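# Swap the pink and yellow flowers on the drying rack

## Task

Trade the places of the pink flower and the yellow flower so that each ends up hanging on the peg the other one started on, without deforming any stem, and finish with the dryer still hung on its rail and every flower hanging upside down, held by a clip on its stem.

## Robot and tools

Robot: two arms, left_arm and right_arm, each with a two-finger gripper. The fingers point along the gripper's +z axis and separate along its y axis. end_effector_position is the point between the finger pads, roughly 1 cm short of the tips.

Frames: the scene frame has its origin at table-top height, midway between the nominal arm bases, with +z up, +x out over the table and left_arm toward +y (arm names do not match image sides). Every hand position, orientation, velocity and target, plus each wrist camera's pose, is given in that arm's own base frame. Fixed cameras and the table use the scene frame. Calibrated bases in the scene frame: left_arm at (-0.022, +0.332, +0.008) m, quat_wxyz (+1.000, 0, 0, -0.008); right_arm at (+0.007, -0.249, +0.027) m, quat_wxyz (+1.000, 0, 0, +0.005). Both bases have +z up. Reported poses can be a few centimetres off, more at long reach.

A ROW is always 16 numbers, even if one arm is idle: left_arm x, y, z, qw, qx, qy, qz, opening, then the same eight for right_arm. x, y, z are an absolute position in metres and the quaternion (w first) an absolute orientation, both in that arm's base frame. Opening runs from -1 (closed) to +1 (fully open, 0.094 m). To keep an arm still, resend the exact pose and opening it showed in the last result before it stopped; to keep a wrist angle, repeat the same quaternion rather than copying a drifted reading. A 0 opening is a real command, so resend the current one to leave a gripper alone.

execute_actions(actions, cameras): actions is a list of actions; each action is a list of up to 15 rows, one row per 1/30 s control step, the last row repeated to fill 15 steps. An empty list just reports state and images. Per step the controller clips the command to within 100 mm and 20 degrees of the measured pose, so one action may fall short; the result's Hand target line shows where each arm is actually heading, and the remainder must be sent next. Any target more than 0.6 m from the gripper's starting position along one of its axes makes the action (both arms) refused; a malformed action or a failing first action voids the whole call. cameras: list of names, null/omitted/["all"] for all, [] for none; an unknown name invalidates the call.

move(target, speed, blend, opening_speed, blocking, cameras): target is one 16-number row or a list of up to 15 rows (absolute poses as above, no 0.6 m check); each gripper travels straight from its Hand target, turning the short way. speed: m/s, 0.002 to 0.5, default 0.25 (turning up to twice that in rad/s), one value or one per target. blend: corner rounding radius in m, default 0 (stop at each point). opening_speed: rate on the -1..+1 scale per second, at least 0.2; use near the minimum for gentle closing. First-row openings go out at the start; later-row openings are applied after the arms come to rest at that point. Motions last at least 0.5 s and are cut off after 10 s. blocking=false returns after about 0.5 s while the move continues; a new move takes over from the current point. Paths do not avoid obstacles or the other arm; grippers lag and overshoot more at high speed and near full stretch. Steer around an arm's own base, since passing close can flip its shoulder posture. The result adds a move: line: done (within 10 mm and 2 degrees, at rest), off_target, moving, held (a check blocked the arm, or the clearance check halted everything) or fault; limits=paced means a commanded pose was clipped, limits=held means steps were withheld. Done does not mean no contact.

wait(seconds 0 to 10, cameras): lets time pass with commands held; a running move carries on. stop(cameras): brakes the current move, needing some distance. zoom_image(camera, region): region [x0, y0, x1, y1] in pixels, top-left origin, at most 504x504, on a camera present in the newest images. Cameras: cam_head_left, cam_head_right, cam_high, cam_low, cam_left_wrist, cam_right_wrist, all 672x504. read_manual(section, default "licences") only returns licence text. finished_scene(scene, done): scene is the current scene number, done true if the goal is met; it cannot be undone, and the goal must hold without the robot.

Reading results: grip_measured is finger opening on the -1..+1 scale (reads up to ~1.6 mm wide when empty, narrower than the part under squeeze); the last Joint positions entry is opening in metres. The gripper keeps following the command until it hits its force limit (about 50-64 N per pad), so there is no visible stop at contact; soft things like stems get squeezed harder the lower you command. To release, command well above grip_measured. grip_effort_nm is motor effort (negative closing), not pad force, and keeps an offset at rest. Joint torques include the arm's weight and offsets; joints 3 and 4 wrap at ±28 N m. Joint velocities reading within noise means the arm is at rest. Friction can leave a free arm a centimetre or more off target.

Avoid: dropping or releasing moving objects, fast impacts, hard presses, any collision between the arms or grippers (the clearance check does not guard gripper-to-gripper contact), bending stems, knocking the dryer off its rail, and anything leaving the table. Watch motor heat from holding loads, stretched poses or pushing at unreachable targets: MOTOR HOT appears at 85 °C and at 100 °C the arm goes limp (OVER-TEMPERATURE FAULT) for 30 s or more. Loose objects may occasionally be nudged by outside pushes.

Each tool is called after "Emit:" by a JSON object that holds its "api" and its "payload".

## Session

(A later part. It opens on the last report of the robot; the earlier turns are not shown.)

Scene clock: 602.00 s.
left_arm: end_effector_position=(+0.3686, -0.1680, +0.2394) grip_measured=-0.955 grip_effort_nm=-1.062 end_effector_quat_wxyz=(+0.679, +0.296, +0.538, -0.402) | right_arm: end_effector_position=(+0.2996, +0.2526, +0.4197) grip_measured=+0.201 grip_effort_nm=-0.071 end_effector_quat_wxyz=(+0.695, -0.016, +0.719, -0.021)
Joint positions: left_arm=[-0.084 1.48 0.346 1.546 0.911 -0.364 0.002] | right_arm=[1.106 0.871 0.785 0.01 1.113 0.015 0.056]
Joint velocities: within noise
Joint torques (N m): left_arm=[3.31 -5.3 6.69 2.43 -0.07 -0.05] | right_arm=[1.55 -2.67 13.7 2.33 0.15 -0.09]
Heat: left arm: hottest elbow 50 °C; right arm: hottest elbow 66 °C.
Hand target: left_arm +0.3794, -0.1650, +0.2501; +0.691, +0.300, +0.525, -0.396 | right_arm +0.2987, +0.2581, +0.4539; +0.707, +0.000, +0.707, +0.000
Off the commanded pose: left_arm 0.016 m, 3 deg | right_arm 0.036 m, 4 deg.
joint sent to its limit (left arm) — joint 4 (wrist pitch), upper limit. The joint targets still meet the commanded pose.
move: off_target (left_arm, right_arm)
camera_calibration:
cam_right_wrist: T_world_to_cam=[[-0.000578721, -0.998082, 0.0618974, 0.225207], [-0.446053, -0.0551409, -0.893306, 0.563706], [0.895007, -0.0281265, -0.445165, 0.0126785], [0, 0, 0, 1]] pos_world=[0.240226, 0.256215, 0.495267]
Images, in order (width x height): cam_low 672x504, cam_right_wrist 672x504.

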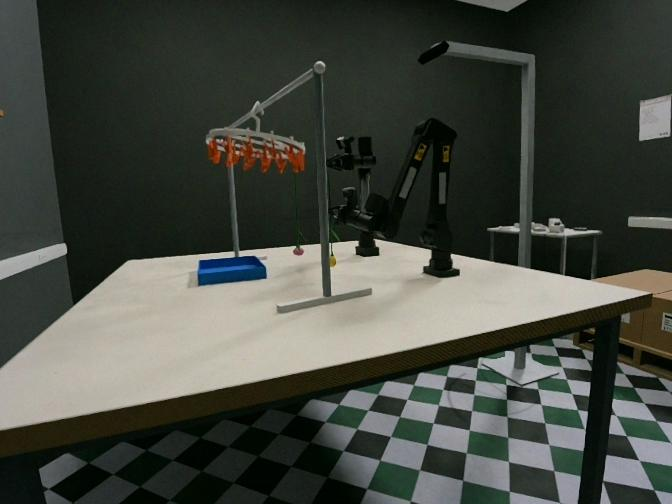

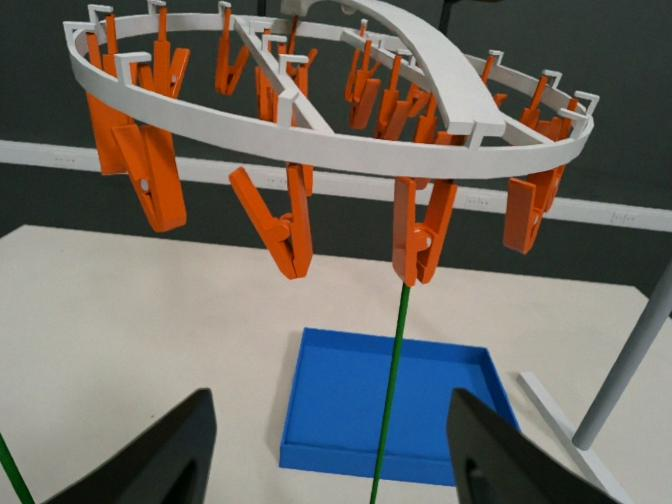

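Emit:
{"api": "move", "payload": {"target": [0.3800, -0.1650, 0.250, 0.6962, 0.2974, 0.5151, -0.4020, -0.97, 0.3700, 0.2840, 0.460, 0.7192, -0.0121, 0.6946, 0.0126, 0.1], "speed": 0.06, "cameras": ["cam_right_wrist"]}}

Emit:
{"api": "zoom_image", "payload": {"camera": "cam_right_wrist", "region": [200, 200, 480, 440]}}

Scene clock: 612.03 s.
left_arm: end_effector_position=(+0.3686, -0.1680, +0.2394) grip_measured=-0.955 grip_effort_nm=-1.062 end_effector_quat_wxyz=(+0.679, +0.296, +0.538, -0.402) | right_arm: end_effector_position=(+0.3617, +0.2808, +0.4262) grip_measured=+0.101 grip_effort_nm=-0.076 end_effector_quat_wxyz=(+0.705, -0.029, +0.709, +0.002)
Joint positions: left_arm=[-0.084 1.48 0.346 1.546 0.911 -0.364 0.002] | right_arm=[0.965 1.02 0.861 0.15 0.921 -0.03 0.052]
Joint velocities: within noise
Joint torques (N m): left_arm=[3.31 -5.25 6.68 2.43 -0.07 -0.05] | right_arm=[-0.26 -4.72 13.63 2.47 -0.06 -0.11]
Heat: left arm: hottest elbow 50 °C; right arm: hottest elbow 70 °C.
Hand target: left_arm +0.3794, -0.1650, +0.2501; +0.691, +0.299, +0.525, -0.396 | right_arm +0.3680, +0.2824, +0.4592; +0.719, -0.012, +0.695, +0.013
Off the commanded pose: left_arm 0.016 m, 3 deg | right_arm 0.035 m, 3 deg.
joint sent to its limit (left arm) — joint 4 (wrist pitch), upper limit. The joint targets still meet the commanded pose.
move: off_target (left_arm, right_arm)
camera_calibration:
cam_right_wrist: T_world_to_cam=[[0.0493925, -0.997678, 0.0468992, 0.241161], [-0.418477, -0.0633082, -0.906018, 0.596515], [0.906883, 0.0251243, -0.420632, -0.068917], [0, 0, 0, 1]] pos_world=[0.300216, 0.280097, 0.500154]
Images, in order (width x height): cam_right_wrist 672x504.

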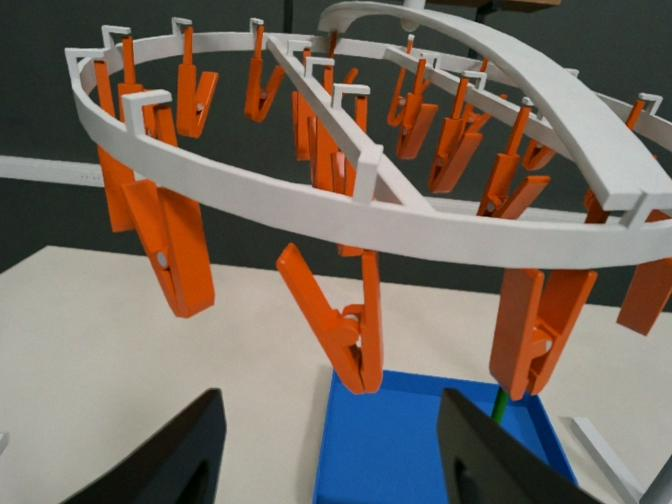

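Scaled by 1.800 from the camera's 672x504 image, which has a finer 960x720 frame.

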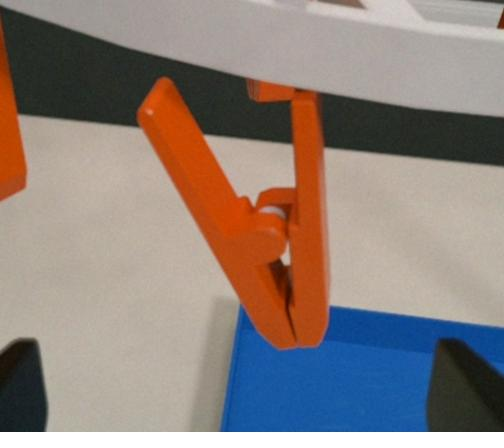

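Emit:
{"api": "move", "payload": {"target": [0.3800, -0.1650, 0.250, 0.6962, 0.2974, 0.5151, -0.4020, -0.97, 0.4050, 0.2855, 0.464, 0.7192, -0.0121, 0.6946, 0.0126, 0.2], "speed": 0.04, "cameras": ["cam_right_wrist"]}}

Emit:
{"api": "zoom_image", "payload": {"camera": "cam_right_wrist", "region": [200, 264, 480, 504]}}

Scene clock: 617.87 s.
left_arm: end_effector_position=(+0.3686, -0.1680, +0.2394) grip_measured=-0.955 grip_effort_nm=-1.067 end_effector_quat_wxyz=(+0.679, +0.296, +0.538, -0.402) | right_arm: end_effector_position=(+0.3958, +0.2822, +0.4300) grip_measured=+0.199 grip_effort_nm=0.076 end_effector_quat_wxyz=(+0.704, -0.030, +0.710, +0.001)
Joint positions: left_arm=[-0.084 1.48 0.346 1.546 0.911 -0.364 0.002] | right_arm=[0.888 1.082 0.913 0.155 0.845 -0.031 0.056]
Joint velocities: within noise
Joint torques (N m): left_arm=[3.37 -5.3 6.65 2.44 -0.07 -0.04] | right_arm=[-0.21 -6.07 13.65 2.51 -0.06 -0.05]
Heat: left arm: hottest elbow 50 °C; right arm: hottest elbow 69 °C.
Hand target: left_arm +0.3794, -0.1650, +0.2502; +0.691, +0.299, +0.525, -0.396 | right_arm +0.4030, +0.2840, +0.4632; +0.719, -0.012, +0.695, +0.012
Off the commanded pose: left_arm 0.016 m, 3 deg | right_arm 0.035 m, 3 deg.
joint sent to its limit (left arm) — joint 4 (wrist pitch), upper limit. The joint targets still meet the commanded pose.
move: off_target (left_arm, right_arm)
camera_calibration:
cam_right_wrist: T_world_to_cam=[[0.0491539, -0.997557, 0.049637, 0.239592], [-0.421207, -0.0657651, -0.904577, 0.615464], [0.905632, 0.0235561, -0.42341, -0.0961179], [0, 0, 0, 1]] pos_world=[0.334508, 0.281747, 0.504145]
Images, in order (width x height): cam_right_wrist 672x504.

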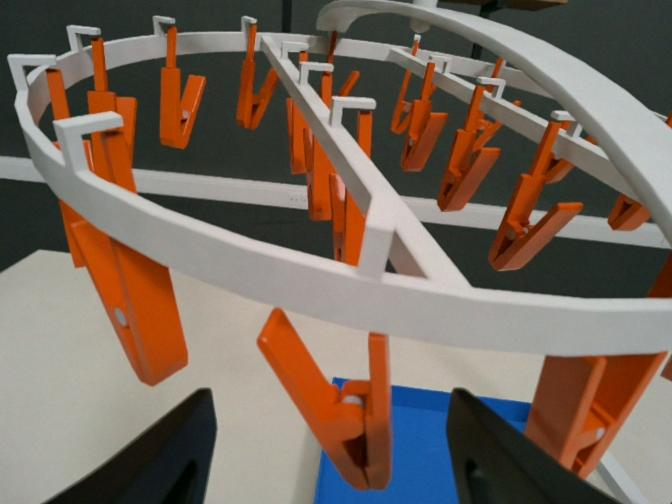

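Scaled by 1.800 from the camera's 672x504 image, which has a finer 960x720 frame.

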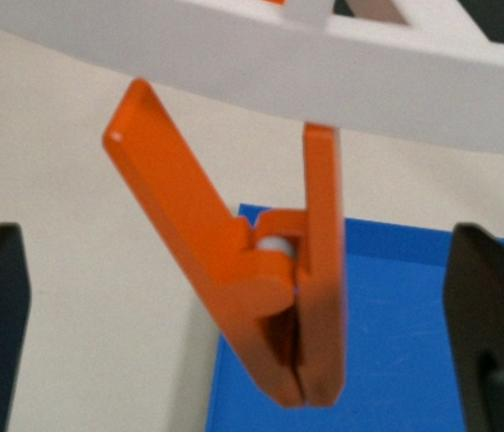

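Emit:
{"api": "move", "payload": {"target": [0.3800, -0.1650, 0.250, 0.6962, 0.2974, 0.5151, -0.4020, -0.97, 0.4330, 0.2875, 0.461, 0.7192, -0.0121, 0.6946, 0.0126, 0.25], "speed": 0.03, "cameras": ["cam_right_wrist"]}}

Emit:
{"api": "zoom_image", "payload": {"camera": "cam_right_wrist", "region": [200, 264, 480, 504]}}

Scene clock: 623.70 s.
left_arm: end_effector_position=(+0.3686, -0.1680, +0.2394) grip_measured=-0.955 grip_effort_nm=-1.067 end_effector_quat_wxyz=(+0.679, +0.296, +0.538, -0.402) | right_arm: end_effector_position=(+0.4230, +0.2844, +0.4269) grip_measured=+0.249 grip_effort_nm=0.071 end_effector_quat_wxyz=(+0.703, -0.031, +0.711, +0.000)
Joint positions: left_arm=[-0.084 1.48 0.346 1.546 0.911 -0.364 0.002] | right_arm=[0.835 1.138 0.948 0.173 0.792 -0.031 0.059]
Joint velocities: within noise
Joint torques (N m): left_arm=[3.37 -5.25 6.67 2.44 -0.07 -0.05] | right_arm=[-0.26 -7.06 13.74 2.55 -0.07 -0.01]
Heat: left arm: hottest elbow 50 °C; right arm: hottest elbow 71 °C.
Hand target: left_arm +0.3794, -0.1650, +0.2502; +0.691, +0.299, +0.525, -0.396 | right_arm +0.4309, +0.2860, +0.4603; +0.719, -0.012, +0.695, +0.012
Off the commanded pose: left_arm 0.016 m, 3 deg | right_arm 0.036 m, 4 deg.
joint sent to its limit (left arm) — joint 4 (wrist pitch), upper limit. The joint targets still meet the commanded pose.
move: off_target (left_arm, right_arm)
camera_calibration:
cam_right_wrist: T_world_to_cam=[[0.0493051, -0.997438, 0.0518404, 0.23962], [-0.424012, -0.0678974, -0.903108, 0.625353], [0.904314, 0.0225469, -0.426273, -0.120081], [0, 0, 0, 1]] pos_world=[0.361934, 0.284173, 0.501152]
Images, in order (width x height): cam_right_wrist 672x504.

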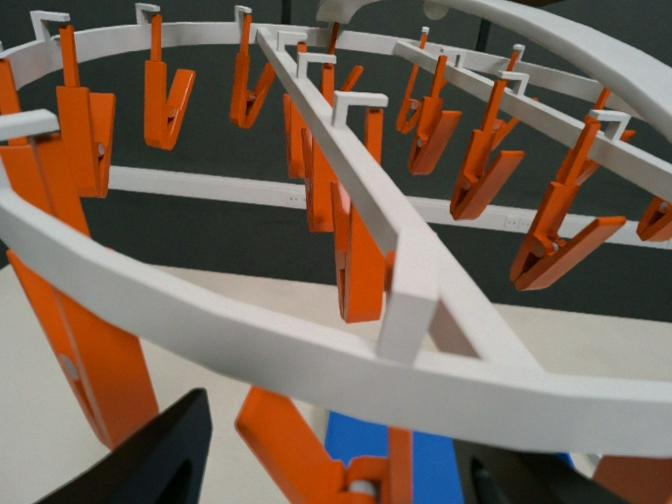

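Scaled by 1.800 from the camera's 672x504 image, which has a finer 960x720 frame.

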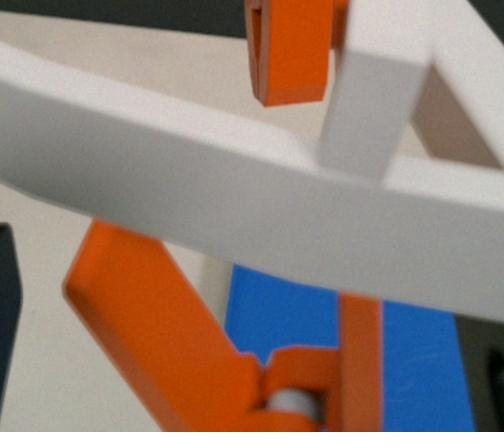

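Emit:
{"api": "move", "payload": {"target": [[0.3800, -0.1650, 0.250, 0.6962, 0.2974, 0.5151, -0.4020, -0.97, 0.4330, 0.2875, 0.461, 0.7192, -0.0121, 0.6946, 0.0126, -0.25]], "speed": 0.03, "opening_speed": 0.3, "cameras": ["cam_right_wrist"]}}

Emit:
{"api": "zoom_image", "payload": {"camera": "cam_right_wrist", "region": [200, 264, 480, 504]}}

Scene clock: 630.50 s.
left_arm: end_effector_position=(+0.3686, -0.1680, +0.2394) grip_measured=-0.955 grip_effort_nm=-1.067 end_effector_quat_wxyz=(+0.679, +0.296, +0.538, -0.402) | right_arm: end_effector_position=(+0.4230, +0.2845, +0.4275) grip_measured=-0.248 grip_effort_nm=-0.081 end_effector_quat_wxyz=(+0.703, -0.030, +0.710, +0.001)
Joint positions: left_arm=[-0.084 1.48 0.346 1.546 0.911 -0.364 0.002] | right_arm=[0.835 1.138 0.948 0.175 0.792 -0.031 0.035]
Joint velocities: within noise
Joint torques (N m): left_arm=[3.31 -5.25 6.67 2.43 -0.07 -0.04] | right_arm=[-0.32 -7 13.67 2.48 -0.07 0]
Heat: left arm: hottest elbow 50 °C; right arm: hottest elbow 72 °C.
Hand target: left_arm +0.3794, -0.1650, +0.2502; +0.691, +0.300, +0.525, -0.396 | right_arm +0.4310, +0.2861, +0.4603; +0.719, -0.012, +0.694, +0.013
Off the commanded pose: left_arm 0.016 m, 3 deg | right_arm 0.035 m, 4 deg.
joint sent to its limit (left arm) — joint 4 (wrist pitch), upper limit. The joint targets still meet the commanded pose.
move: off_target (left_arm, right_arm)
camera_calibration:
cam_right_wrist: T_world_to_cam=[[0.0496204, -0.997491, 0.0504885, 0.240154], [-0.422834, -0.0667773, -0.903743, 0.625425], [0.904847, 0.0234958, -0.425087, -0.120841], [0, 0, 0, 1]] pos_world=[0.361878, 0.284155, 0.50173]
Images, in order (width x height): cam_right_wrist 672x504.

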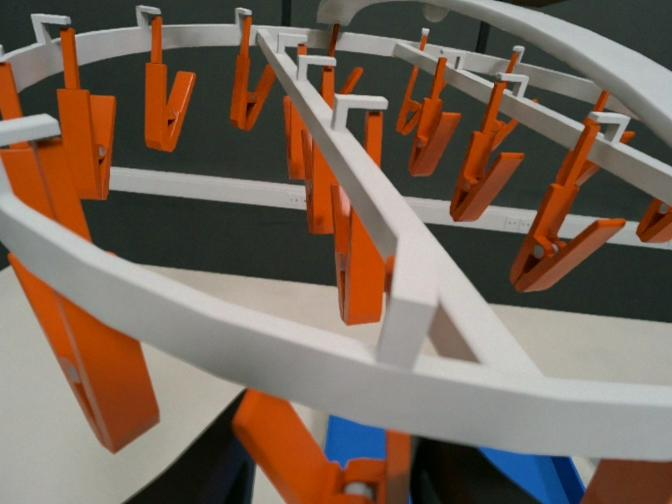

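Scaled by 1.800 from the camera's 672x504 image, which has a finer 960x720 frame.

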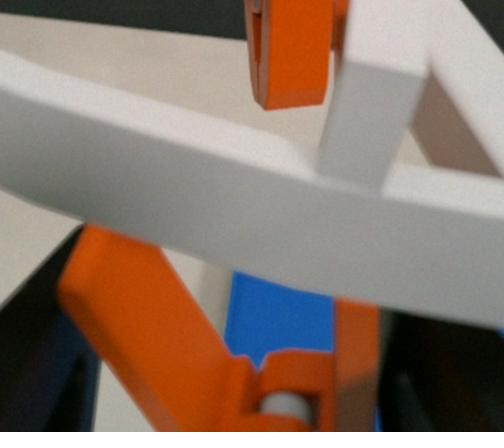

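Emit:
{"api": "move", "payload": {"target": [[0.3800, -0.1650, 0.250, 0.6962, 0.2974, 0.5151, -0.4020, -0.97, 0.4330, 0.2875, 0.461, 0.7192, -0.0121, 0.6946, 0.0126, -0.42]], "speed": 0.03, "opening_speed": 0.25, "cameras": ["cam_right_wrist"]}}

Emit:
{"api": "zoom_image", "payload": {"camera": "cam_right_wrist", "region": [200, 264, 480, 504]}}

Scene clock: 635.17 s.
left_arm: end_effector_position=(+0.3686, -0.1680, +0.2394) grip_measured=-0.955 grip_effort_nm=-1.062 end_effector_quat_wxyz=(+0.679, +0.296, +0.538, -0.402) | right_arm: end_effector_position=(+0.4230, +0.2845, +0.4275) grip_measured=-0.415 grip_effort_nm=-0.227 end_effector_quat_wxyz=(+0.703, -0.030, +0.710, +0.001)
Joint positions: left_arm=[-0.084 1.48 0.346 1.546 0.911 -0.364 0.002] | right_arm=[0.835 1.138 0.948 0.175 0.792 -0.031 0.027]
Joint velocities: within noise
Joint torques (N m): left_arm=[3.31 -5.25 6.67 2.43 -0.07 -0.05] | right_arm=[-0.38 -7 13.68 2.51 -0.06 -0.01]
Heat: left arm: hottest elbow 50 °C; right arm: hottest elbow 73 °C.
Hand target: left_arm +0.3794, -0.1650, +0.2502; +0.691, +0.300, +0.525, -0.396 | right_arm +0.4310, +0.2861, +0.4603; +0.719, -0.012, +0.694, +0.012
Off the commanded pose: left_arm 0.016 m, 3 deg | right_arm 0.035 m, 4 deg.
joint sent to its limit (left arm) — joint 4 (wrist pitch), upper limit. The joint targets still meet the commanded pose.
move: off_target (left_arm, right_arm)
camera_calibration:
cam_right_wrist: T_world_to_cam=[[0.0496204, -0.997491, 0.0504885, 0.240154], [-0.422834, -0.0667773, -0.903743, 0.625425], [0.904847, 0.0234958, -0.425087, -0.120841], [0, 0, 0, 1]] pos_world=[0.361878, 0.284155, 0.50173]
Images, in order (width x height): cam_right_wrist 672x504.

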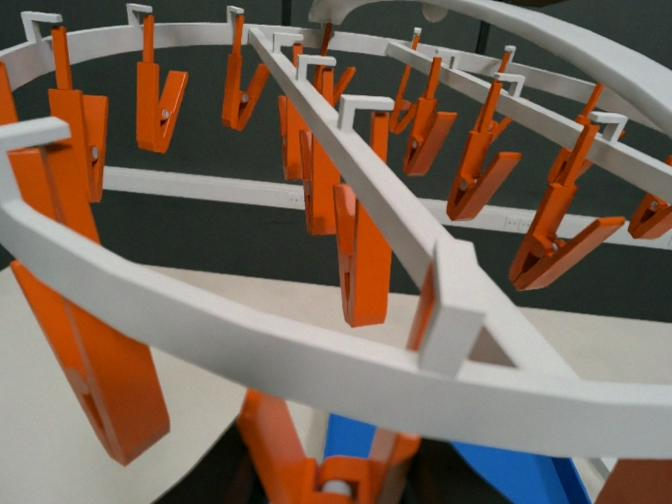

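Scaled by 1.800 from the camera's 672x504 image, which has a finer 960x720 frame.

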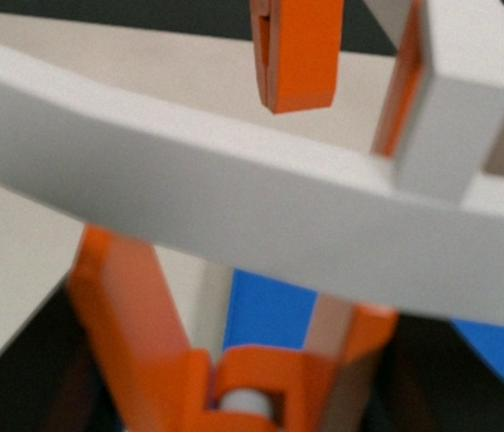

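Emit:
{"api": "move", "payload": {"target": [[0.4400, -0.2580, 0.260, 0.7006, 0.2939, 0.5090, -0.4045, -0.97, 0.4330, 0.2875, 0.461, 0.7192, -0.0121, 0.6946, 0.0126, -0.62]], "speed": 0.05, "opening_speed": 0.25, "cameras": ["cam_right_wrist", "cam_left_wrist", "cam_low"]}}

Emit:
{"api": "zoom_image", "payload": {"camera": "cam_low", "region": [260, 120, 340, 200]}}

Scene clock: 646.63 s.
left_arm: end_effector_position=(+0.4298, -0.2493, +0.2525) grip_measured=-0.955 grip_effort_nm=-1.062 end_effector_quat_wxyz=(+0.695, +0.288, +0.519, -0.406) | right_arm: end_effector_position=(+0.4230, +0.2845, +0.4276) grip_measured=-0.575 grip_effort_nm=-1.028 end_effector_quat_wxyz=(+0.703, -0.030, +0.710, +0.001)
Joint positions: left_arm=[-0.301 1.614 0.558 1.452 0.694 -0.283 0.002] | right_arm=[0.835 1.138 0.948 0.175 0.792 -0.031 0.02]
Joint velocities: within noise
Joint torques (N m): left_arm=[1.73 -7.77 7.6 1.31 -0.21 0.17] | right_arm=[-0.21 -7.06 13.64 2.52 -0.06 -0.01]
Heat: left arm: hottest elbow 50 °C; right arm: hottest elbow 75 °C.
Hand target: left_arm +0.4393, -0.2577, +0.2602; +0.701, +0.294, +0.509, -0.405 | right_arm +0.4309, +0.2862, +0.4603; +0.719, -0.012, +0.695, +0.013
Off the commanded pose: left_arm 0.015 m, 1 deg | right_arm 0.035 m, 4 deg.
move: off_target (left_arm, right_arm)
camera_calibration:
cam_left_wrist: T_world_to_cam=[[-0.858766, -0.512282, 0.00932389, 0.238953], [-0.0764266, 0.110081, -0.99098, 0.349256], [0.506635, -0.851733, -0.133686, -0.305908], [0, 0, 0, 1]] pos_world=[0.386881, -0.176588, 0.302982]
cam_right_wrist: T_world_to_cam=[[0.0496075, -0.997505, 0.050219, 0.240276], [-0.422603, -0.0665217, -0.90387, 0.625376], [0.904956, 0.023616, -0.424849, -0.120993], [0, 0, 0, 1]] pos_world=[0.361859, 0.284135, 0.501789]
Images, in order (width x height): cam_low 672x504, cam_left_wrist 672x504, cam_right_wrist 672x504.

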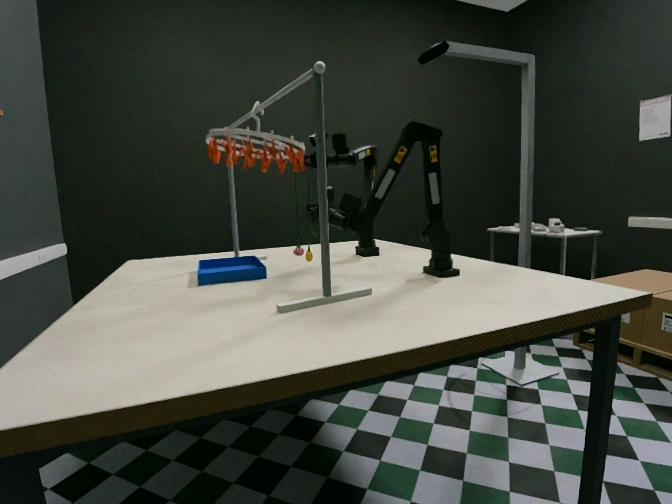

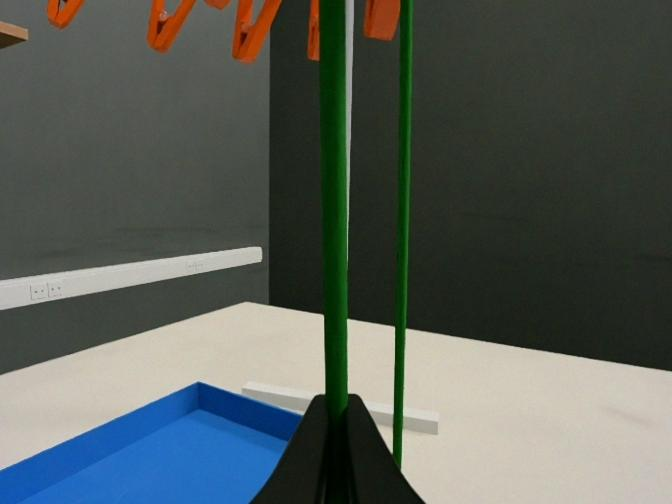

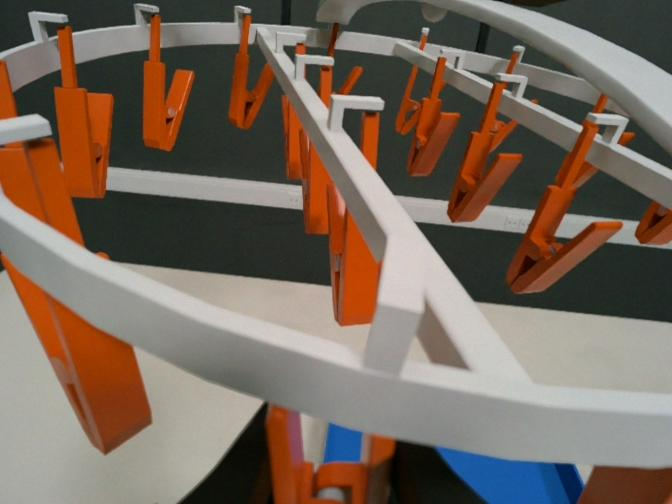

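Scaled by 6.300 from the camera's 672x504 image, which has a finer 960x720 frame.

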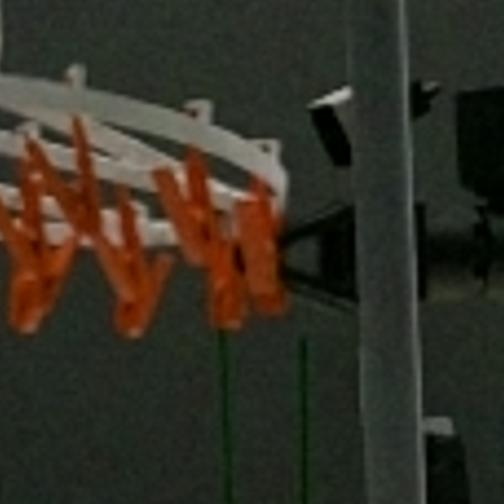

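Emit:
{"api": "move", "payload": {"target": [[0.4590, -0.2860, 0.266, 0.7006, 0.2939, 0.5090, -0.4045, -0.97, 0.4330, 0.2875, 0.461, 0.7192, -0.0121, 0.6946, 0.0126, -0.62]], "speed": 0.04, "cameras": ["cam_left_wrist", "cam_low", "cam_head_left", "cam_head_right"]}}

Emit:
{"api": "zoom_image", "payload": {"camera": "cam_low", "region": [260, 120, 340, 200]}}

Emit:
{"api": "zoom_image", "payload": {"camera": "cam_head_left", "region": [240, 0, 380, 140]}}

Scene clock: 657.23 s.
left_arm: end_effector_position=(+0.4491, -0.2762, +0.2574) grip_measured=-0.955 grip_effort_nm=-1.062 end_effector_quat_wxyz=(+0.695, +0.288, +0.520, -0.406) | right_arm: end_effector_position=(+0.4231, +0.2844, +0.4276) grip_measured=-0.575 grip_effort_nm=-1.028 end_effector_quat_wxyz=(+0.703, -0.030, +0.710, +0.001)
Joint positions: left_arm=[-0.353 1.644 0.634 1.387 0.647 -0.257 0.002] | right_arm=[0.835 1.138 0.948 0.175 0.792 -0.031 0.02]
Joint velocities: within noise
Joint torques (N m): left_arm=[1.73 -8.59 8.1 1.25 -0.2 0.16] | right_arm=[-0.26 -7 13.65 2.45 -0.06 -0.02]
Heat: left arm: hottest elbow 50 °C; right arm: hottest elbow 77 °C.
Hand target: left_arm +0.4582, -0.2856, +0.2661; +0.701, +0.294, +0.509, -0.405 | right_arm +0.4310, +0.2860, +0.4603; +0.719, -0.012, +0.695, +0.012
Off the commanded pose: left_arm 0.016 m, 2 deg | right_arm 0.035 m, 4 deg.
move: off_target (left_arm, right_arm)
camera_calibration:
cam_left_wrist: T_world_to_cam=[[-0.858572, -0.5126, 0.00972918, 0.241417], [-0.0778364, 0.111567, -0.990704, 0.359508], [0.50675, -0.851348, -0.135688, -0.337289], [0, 0, 0, 1]] pos_world=[0.406177, -0.203509, 0.308052]
Images, in order (width x height): cam_head_left 672x504, cam_head_right 672x504, cam_low 672x504, cam_left_wrist 672x504.

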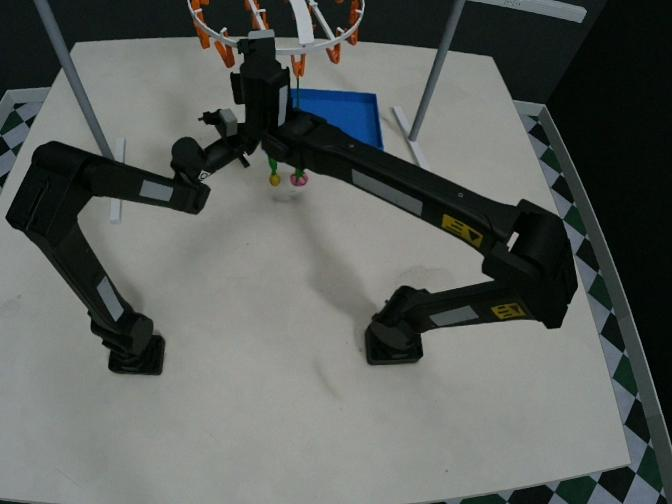

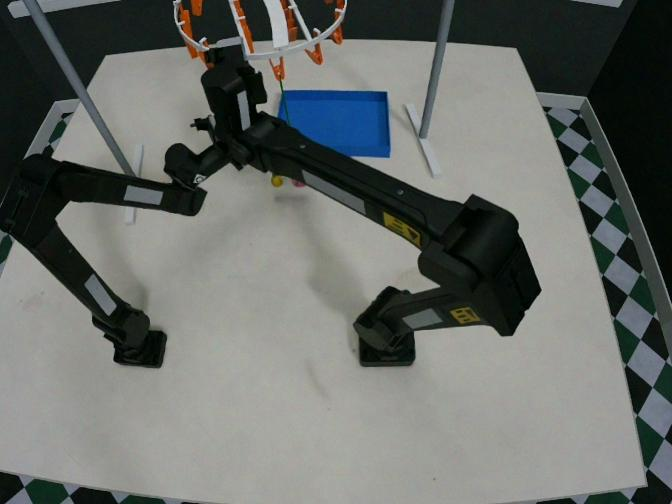

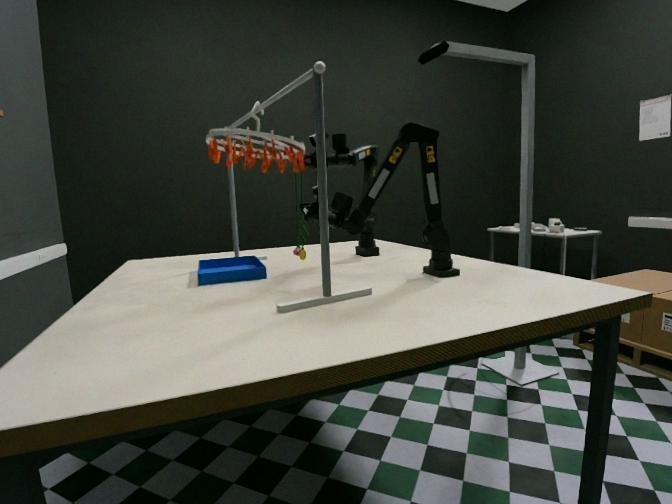

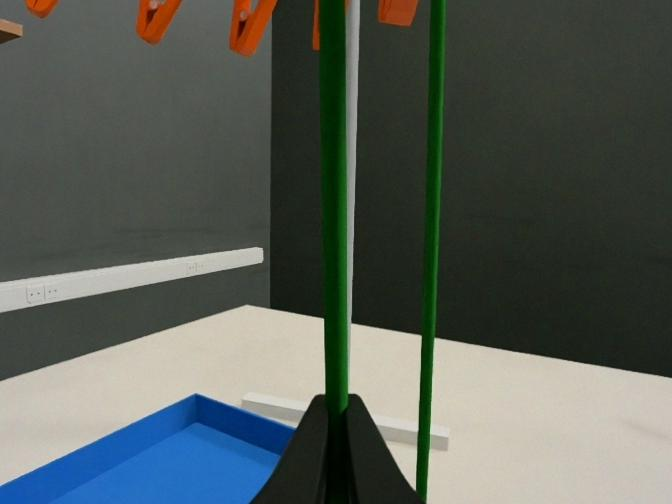

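Scaled by 6.300 from the camera's 672x504 image, which has a finer 960x720 frame.

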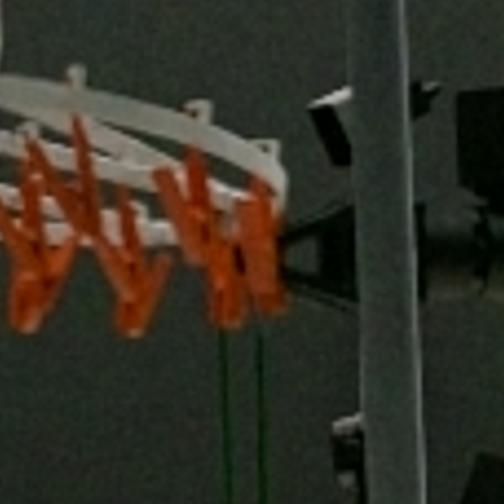

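Scaled by 3.600 from the camera's 672x504 image, which has a finer 960x720 frame.

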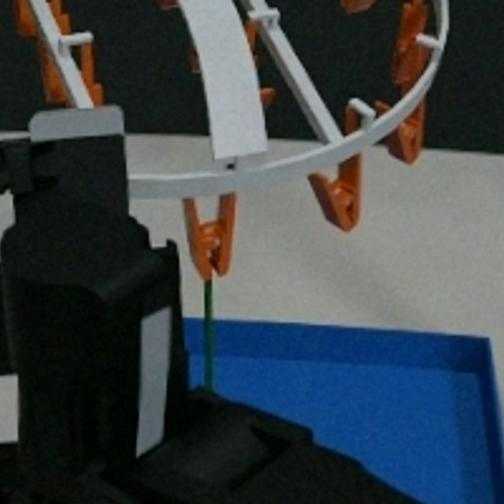

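Emit:
{"api": "move", "payload": {"target": [[0.4590, -0.2870, 0.300, 0.7006, 0.2939, 0.5090, -0.4045, -0.97, 0.4330, 0.2875, 0.461, 0.7192, -0.0121, 0.6946, 0.0126, -0.62]], "speed": 0.04, "cameras": ["cam_left_wrist", "cam_low", "cam_right_wrist"]}}

Emit:
{"api": "zoom_image", "payload": {"camera": "cam_low", "region": [270, 130, 330, 200]}}

Scene clock: 663.87 s.
left_arm: end_effector_position=(+0.4531, -0.2786, +0.2726) grip_measured=-0.955 grip_effort_nm=-1.067 end_effector_quat_wxyz=(+0.684, +0.286, +0.533, -0.407) | right_arm: end_effector_position=(+0.4231, +0.2844, +0.4276) grip_measured=-0.575 grip_effort_nm=-1.033 end_effector_quat_wxyz=(+0.703, -0.030, +0.710, +0.001)
Joint positions: left_arm=[-0.355 1.583 0.652 1.273 0.645 -0.255 0.002] | right_arm=[0.835 1.138 0.948 0.175 0.792 -0.031 0.02]
Joint velocities: within noise
Joint torques (N m): left_arm=[1.73 -10.7 8.81 1.44 -0.2 0.17] | right_arm=[-0.32 -7 13.64 2.5 -0.07 0]
Heat: left arm: hottest elbow 52 °C; right arm: hottest elbow 77 °C.
Hand target: left_arm +0.4576, -0.2863, +0.3001; +0.701, +0.294, +0.509, -0.405 | right_arm +0.4310, +0.2860, +0.4603; +0.719, -0.012, +0.695, +0.012
Off the commanded pose: left_arm 0.029 m, 3 deg | right_arm 0.035 m, 4 deg.
move: off_target (left_arm, right_arm)
camera_calibration:
cam_left_wrist: T_world_to_cam=[[-0.857767, -0.513094, 0.031152, 0.237143], [-0.109803, 0.123686, -0.986228, 0.391702], [0.502175, -0.849374, -0.162433, -0.329422], [0, 0, 0, 1]] pos_world=[0.411851, -0.206574, 0.325411]
cam_right_wrist: T_world_to_cam=[[0.0492269, -0.997524, 0.050219, 0.240276], [-0.422628, -0.0663604, -0.90387, 0.625376], [0.904965, 0.0232708, -0.424849, -0.120993], [0, 0, 0, 1]] pos_world=[0.361968, 0.283997, 0.501789]
Images, in order (width x height): cam_low 672x504, cam_left_wrist 672x504, cam_right_wrist 672x504.

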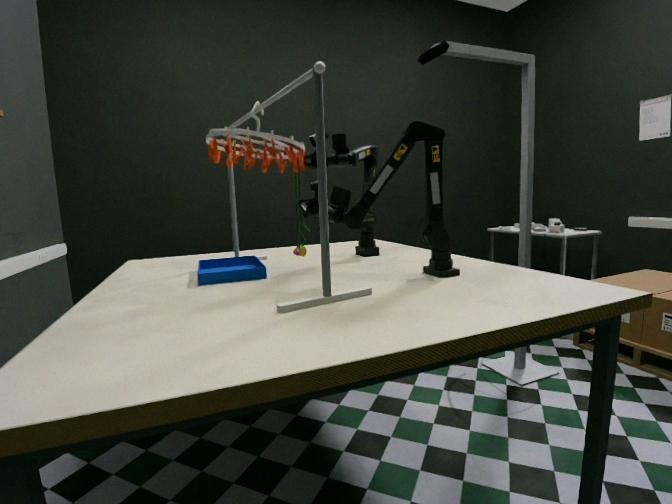

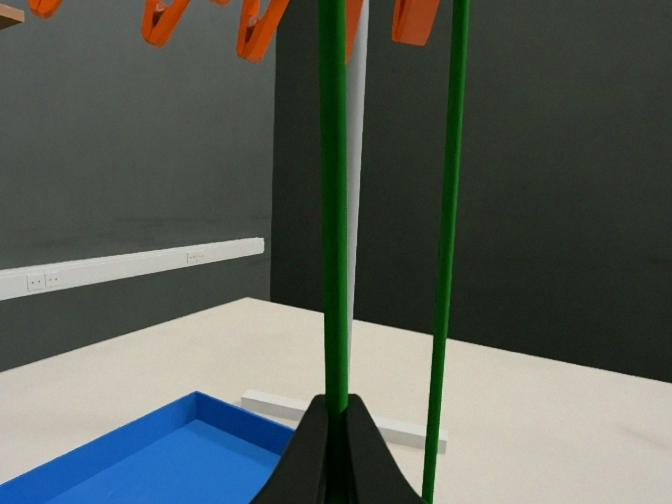

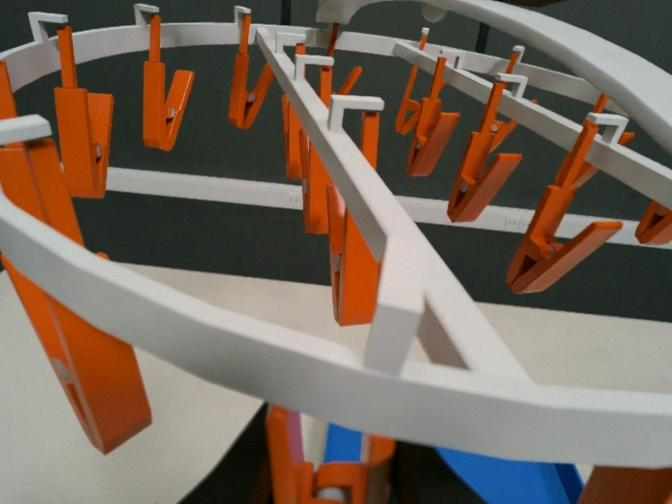

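Scaled by 7.200 from the camera's 672x504 image, which has a finer 960x720 frame.

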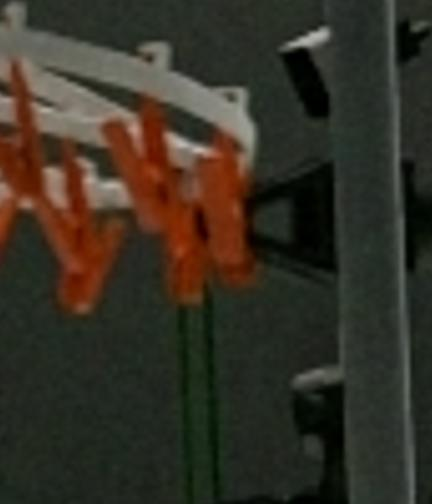

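Emit:
{"api": "move", "payload": {"target": [[0.4520, -0.2850, 0.270, 0.7006, 0.2939, 0.5090, -0.4045, -0.97, 0.4330, 0.2875, 0.461, 0.7192, -0.0121, 0.6946, 0.0126, -0.62],[0.4520, -0.2860, 0.296, 0.7006, 0.2939, 0.5090, -0.4045, -0.97, 0.4330, 0.2875, 0.461, 0.7192, -0.0121, 0.6946, 0.0126, -0.62]], "speed": 0.05, "cameras": ["cam_left_wrist", "cam_low"]}}

Emit:
{"api": "zoom_image", "payload": {"camera": "cam_low", "region": [270, 130, 330, 200]}}

Scene clock: 671.80 s.
left_arm: end_effector_position=(+0.4510, -0.2791, +0.2780) grip_measured=-0.955 grip_effort_nm=-1.062 end_effector_quat_wxyz=(+0.691, +0.287, +0.525, -0.406) | right_arm: end_effector_position=(+0.4231, +0.2844, +0.4276) grip_measured=-0.575 grip_effort_nm=-1.033 end_effector_quat_wxyz=(+0.703, -0.030, +0.710, +0.001)
Joint positions: left_arm=[-0.358 1.578 0.652 1.289 0.641 -0.253 0.002] | right_arm=[0.835 1.138 0.948 0.175 0.792 -0.031 0.02]
Joint velocities: within noise
Joint torques (N m): left_arm=[1.67 -10.58 7.46 1.43 -0.2 0.17] | right_arm=[-0.21 -7.24 13.64 2.48 -0.07 -0.02]
Heat: left arm: hottest elbow 53 °C; right arm: hottest elbow 78 °C.
Hand target: left_arm +0.4515, -0.2856, +0.2961; +0.701, +0.294, +0.509, -0.405 | right_arm +0.4310, +0.2861, +0.4603; +0.719, -0.012, +0.695, +0.012
Off the commanded pose: left_arm 0.019 m, 2 deg | right_arm 0.035 m, 4 deg.
move: off_target (left_arm, right_arm)
camera_calibration:
cam_left_wrist: T_world_to_cam=[[-0.857855, -0.513592, 0.0175873, 0.23856], [-0.0901273, 0.11667, -0.989073, 0.386878], [0.505928, -0.850066, -0.146375, -0.334322], [0, 0, 0, 1]] pos_world=[0.408661, -0.206811, 0.329519]
Images, in order (width x height): cam_low 672x504, cam_left_wrist 672x504.

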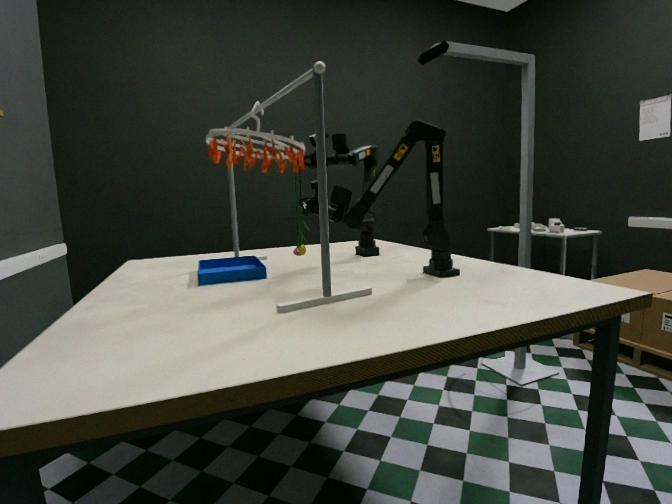

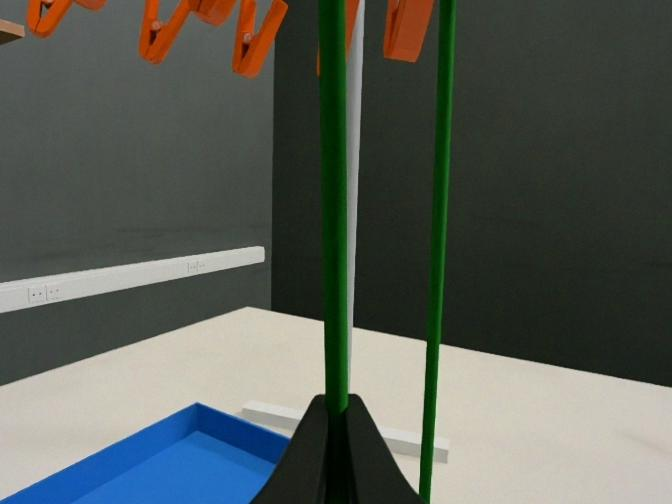

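Scaled by 7.200 from the camera's 672x504 image, which has a finer 960x720 frame.

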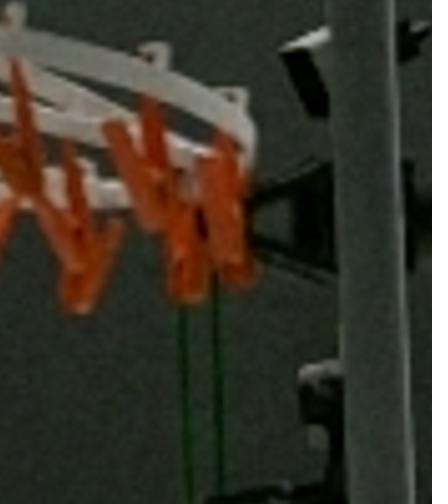

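Emit:
{"api": "zoom_image", "payload": {"camera": "cam_low", "region": [285, 145, 315, 185]}}

Scaled by 12.600 from the camera's 672x504 image, which has a finer 960x720 frame.

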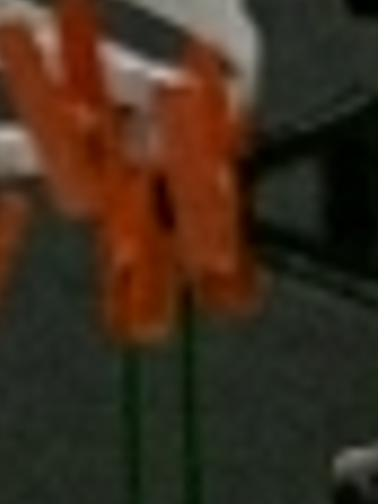

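Emit:
{"api": "move", "payload": {"target": [[0.4450, -0.2800, 0.266, 0.7006, 0.2939, 0.5090, -0.4045, -0.97, 0.4330, 0.2875, 0.461, 0.7192, -0.0121, 0.6946, 0.0126, -0.62],[0.4445, -0.2830, 0.290, 0.7006, 0.2939, 0.5090, -0.4045, -0.97, 0.4330, 0.2875, 0.461, 0.7192, -0.0121, 0.6946, 0.0126, -0.62]], "speed": 0.05, "cameras": ["cam_left_wrist", "cam_low"]}}

Emit:
{"api": "zoom_image", "payload": {"camera": "cam_low", "region": [285, 145, 315, 185]}}

Scene clock: 685.07 s.
left_arm: end_effector_position=(+0.4458, -0.2774, +0.2762) grip_measured=-0.955 grip_effort_nm=-1.067 end_effector_quat_wxyz=(+0.694, +0.288, +0.521, -0.405) | right_arm: end_effector_position=(+0.4231, +0.2844, +0.4276) grip_measured=-0.575 grip_effort_nm=-1.028 end_effector_quat_wxyz=(+0.703, -0.030, +0.710, +0.001)
Joint positions: left_arm=[-0.359 1.579 0.636 1.314 0.641 -0.253 0.002] | right_arm=[0.835 1.138 0.948 0.175 0.792 -0.031 0.02]
Joint velocities: within noise
Joint torques (N m): left_arm=[1.67 -10.52 6.63 1.39 -0.2 0.16] | right_arm=[-0.15 -7 13.68 2.45 -0.07 -0.01]
Heat: left arm: hottest elbow 54 °C; right arm: hottest elbow 79 °C.
Hand target: left_arm +0.4443, -0.2828, +0.2900; +0.701, +0.294, +0.509, -0.405 | right_arm +0.4310, +0.2861, +0.4603; +0.719, -0.012, +0.695, +0.012
Off the commanded pose: left_arm 0.015 m, 2 deg | right_arm 0.035 m, 4 deg.
move: off_target (left_arm, right_arm)
camera_calibration:
cam_left_wrist: T_world_to_cam=[[-0.858123, -0.513314, 0.0115155, 0.236877], [-0.081301, 0.1137, -0.990183, 0.379919], [0.506966, -0.850636, -0.139302, -0.333035], [0, 0, 0, 1]] pos_world=[0.402995, -0.204895, 0.32707]
Images, in order (width x height): cam_low 672x504, cam_left_wrist 672x504.

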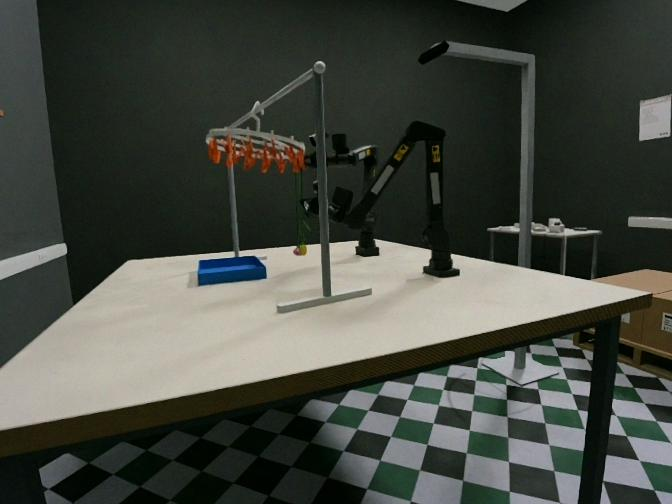

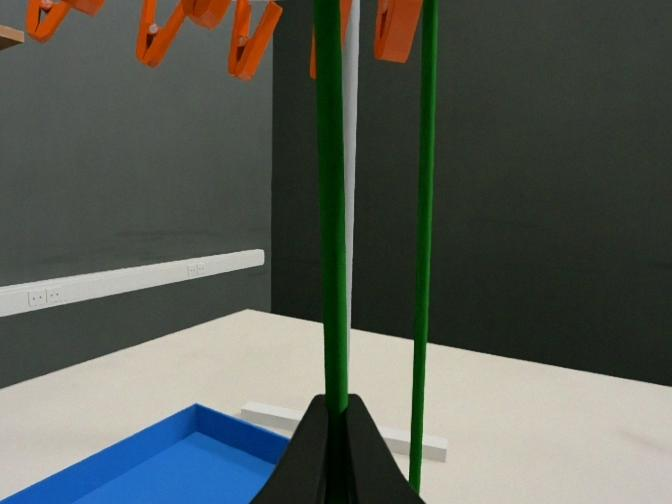

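Scaled by 12.600 from the camera's 672x504 image, which has a finer 960x720 frame.

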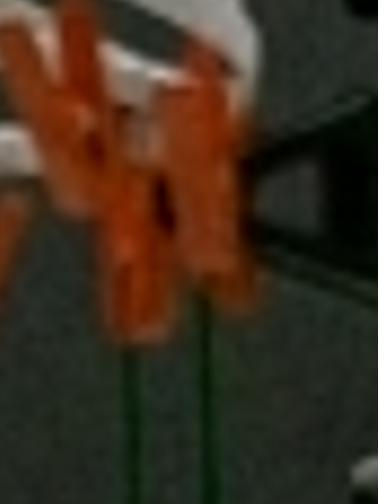

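Emit:
{"api": "move", "payload": {"target": [[0.4410, -0.2800, 0.272, 0.7006, 0.2939, 0.5090, -0.4045, -0.97, 0.4330, 0.2875, 0.461, 0.7192, -0.0121, 0.6946, 0.0126, -0.62],[0.4400, -0.2825, 0.298, 0.7006, 0.2939, 0.5090, -0.4045, -0.97, 0.4330, 0.2875, 0.461, 0.7192, -0.0121, 0.6946, 0.0126, -0.62]], "speed": 0.05, "cameras": ["cam_right_wrist", "cam_low"]}}

Emit:
{"api": "zoom_image", "payload": {"camera": "cam_low", "region": [285, 145, 315, 185]}}

Scene clock: 693.87 s.
left_arm: end_effector_position=(+0.4425, -0.2765, +0.2842) grip_measured=-0.955 grip_effort_nm=-1.067 end_effector_quat_wxyz=(+0.694, +0.287, +0.522, -0.405) | right_arm: end_effector_position=(+0.4231, +0.2844, +0.4276) grip_measured=-0.575 grip_effort_nm=-1.033 end_effector_quat_wxyz=(+0.703, -0.030, +0.710, +0.001)
Joint positions: left_arm=[-0.36 1.548 0.631 1.287 0.638 -0.253 0.002] | right_arm=[0.835 1.138 0.948 0.175 0.792 -0.031 0.02]
Joint velocities: within noise
Joint torques (N m): left_arm=[1.55 -10.34 6.69 1.35 -0.17 0.18] | right_arm=[-0.38 -7.06 13.67 2.47 -0.08 -0.02]
Heat: left arm: hottest elbow 53 °C; right arm: hottest elbow 80 °C.
Hand target: left_arm +0.4397, -0.2823, +0.2978; +0.701, +0.294, +0.509, -0.405 | right_arm +0.4310, +0.2861, +0.4603; +0.719, -0.012, +0.695, +0.012
Off the commanded pose: left_arm 0.015 m, 2 deg | right_arm 0.035 m, 4 deg.
move: off_target (left_arm, right_arm)
camera_calibration:
cam_right_wrist: T_world_to_cam=[[0.0492269, -0.997524, 0.050219, 0.240276], [-0.422628, -0.0663604, -0.90387, 0.625376], [0.904965, 0.0232708, -0.424849, -0.120993], [0, 0, 0, 1]] pos_world=[0.361968, 0.283997, 0.501789]
Images, in order (width x height): cam_low 672x504, cam_right_wrist 672x504.

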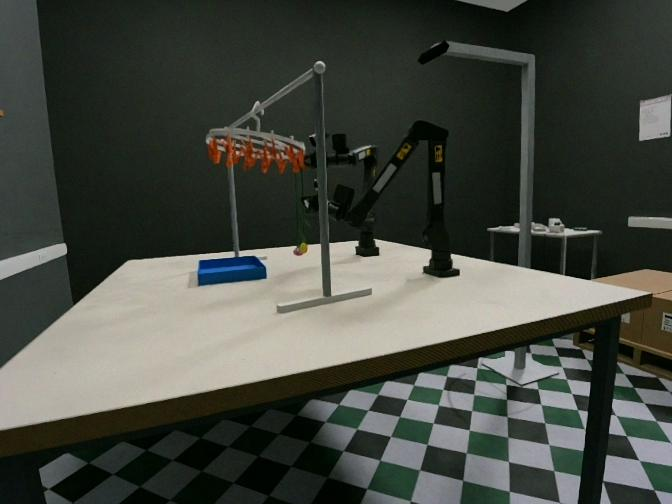

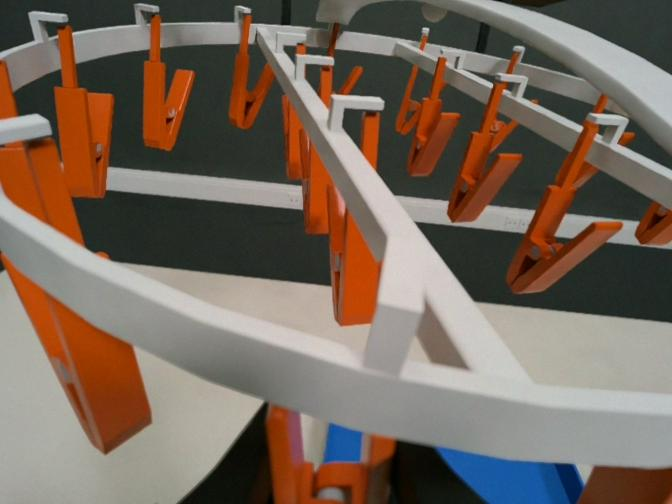

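Scaled by 12.600 from the camera's 672x504 image, which has a finer 960x720 frame.

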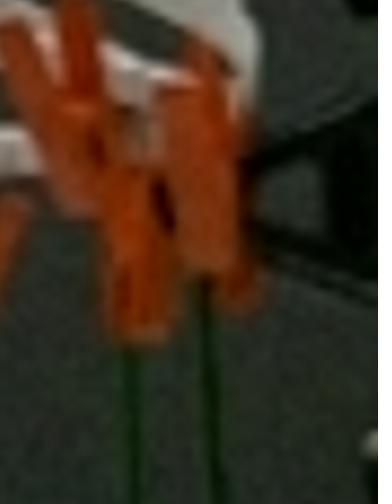

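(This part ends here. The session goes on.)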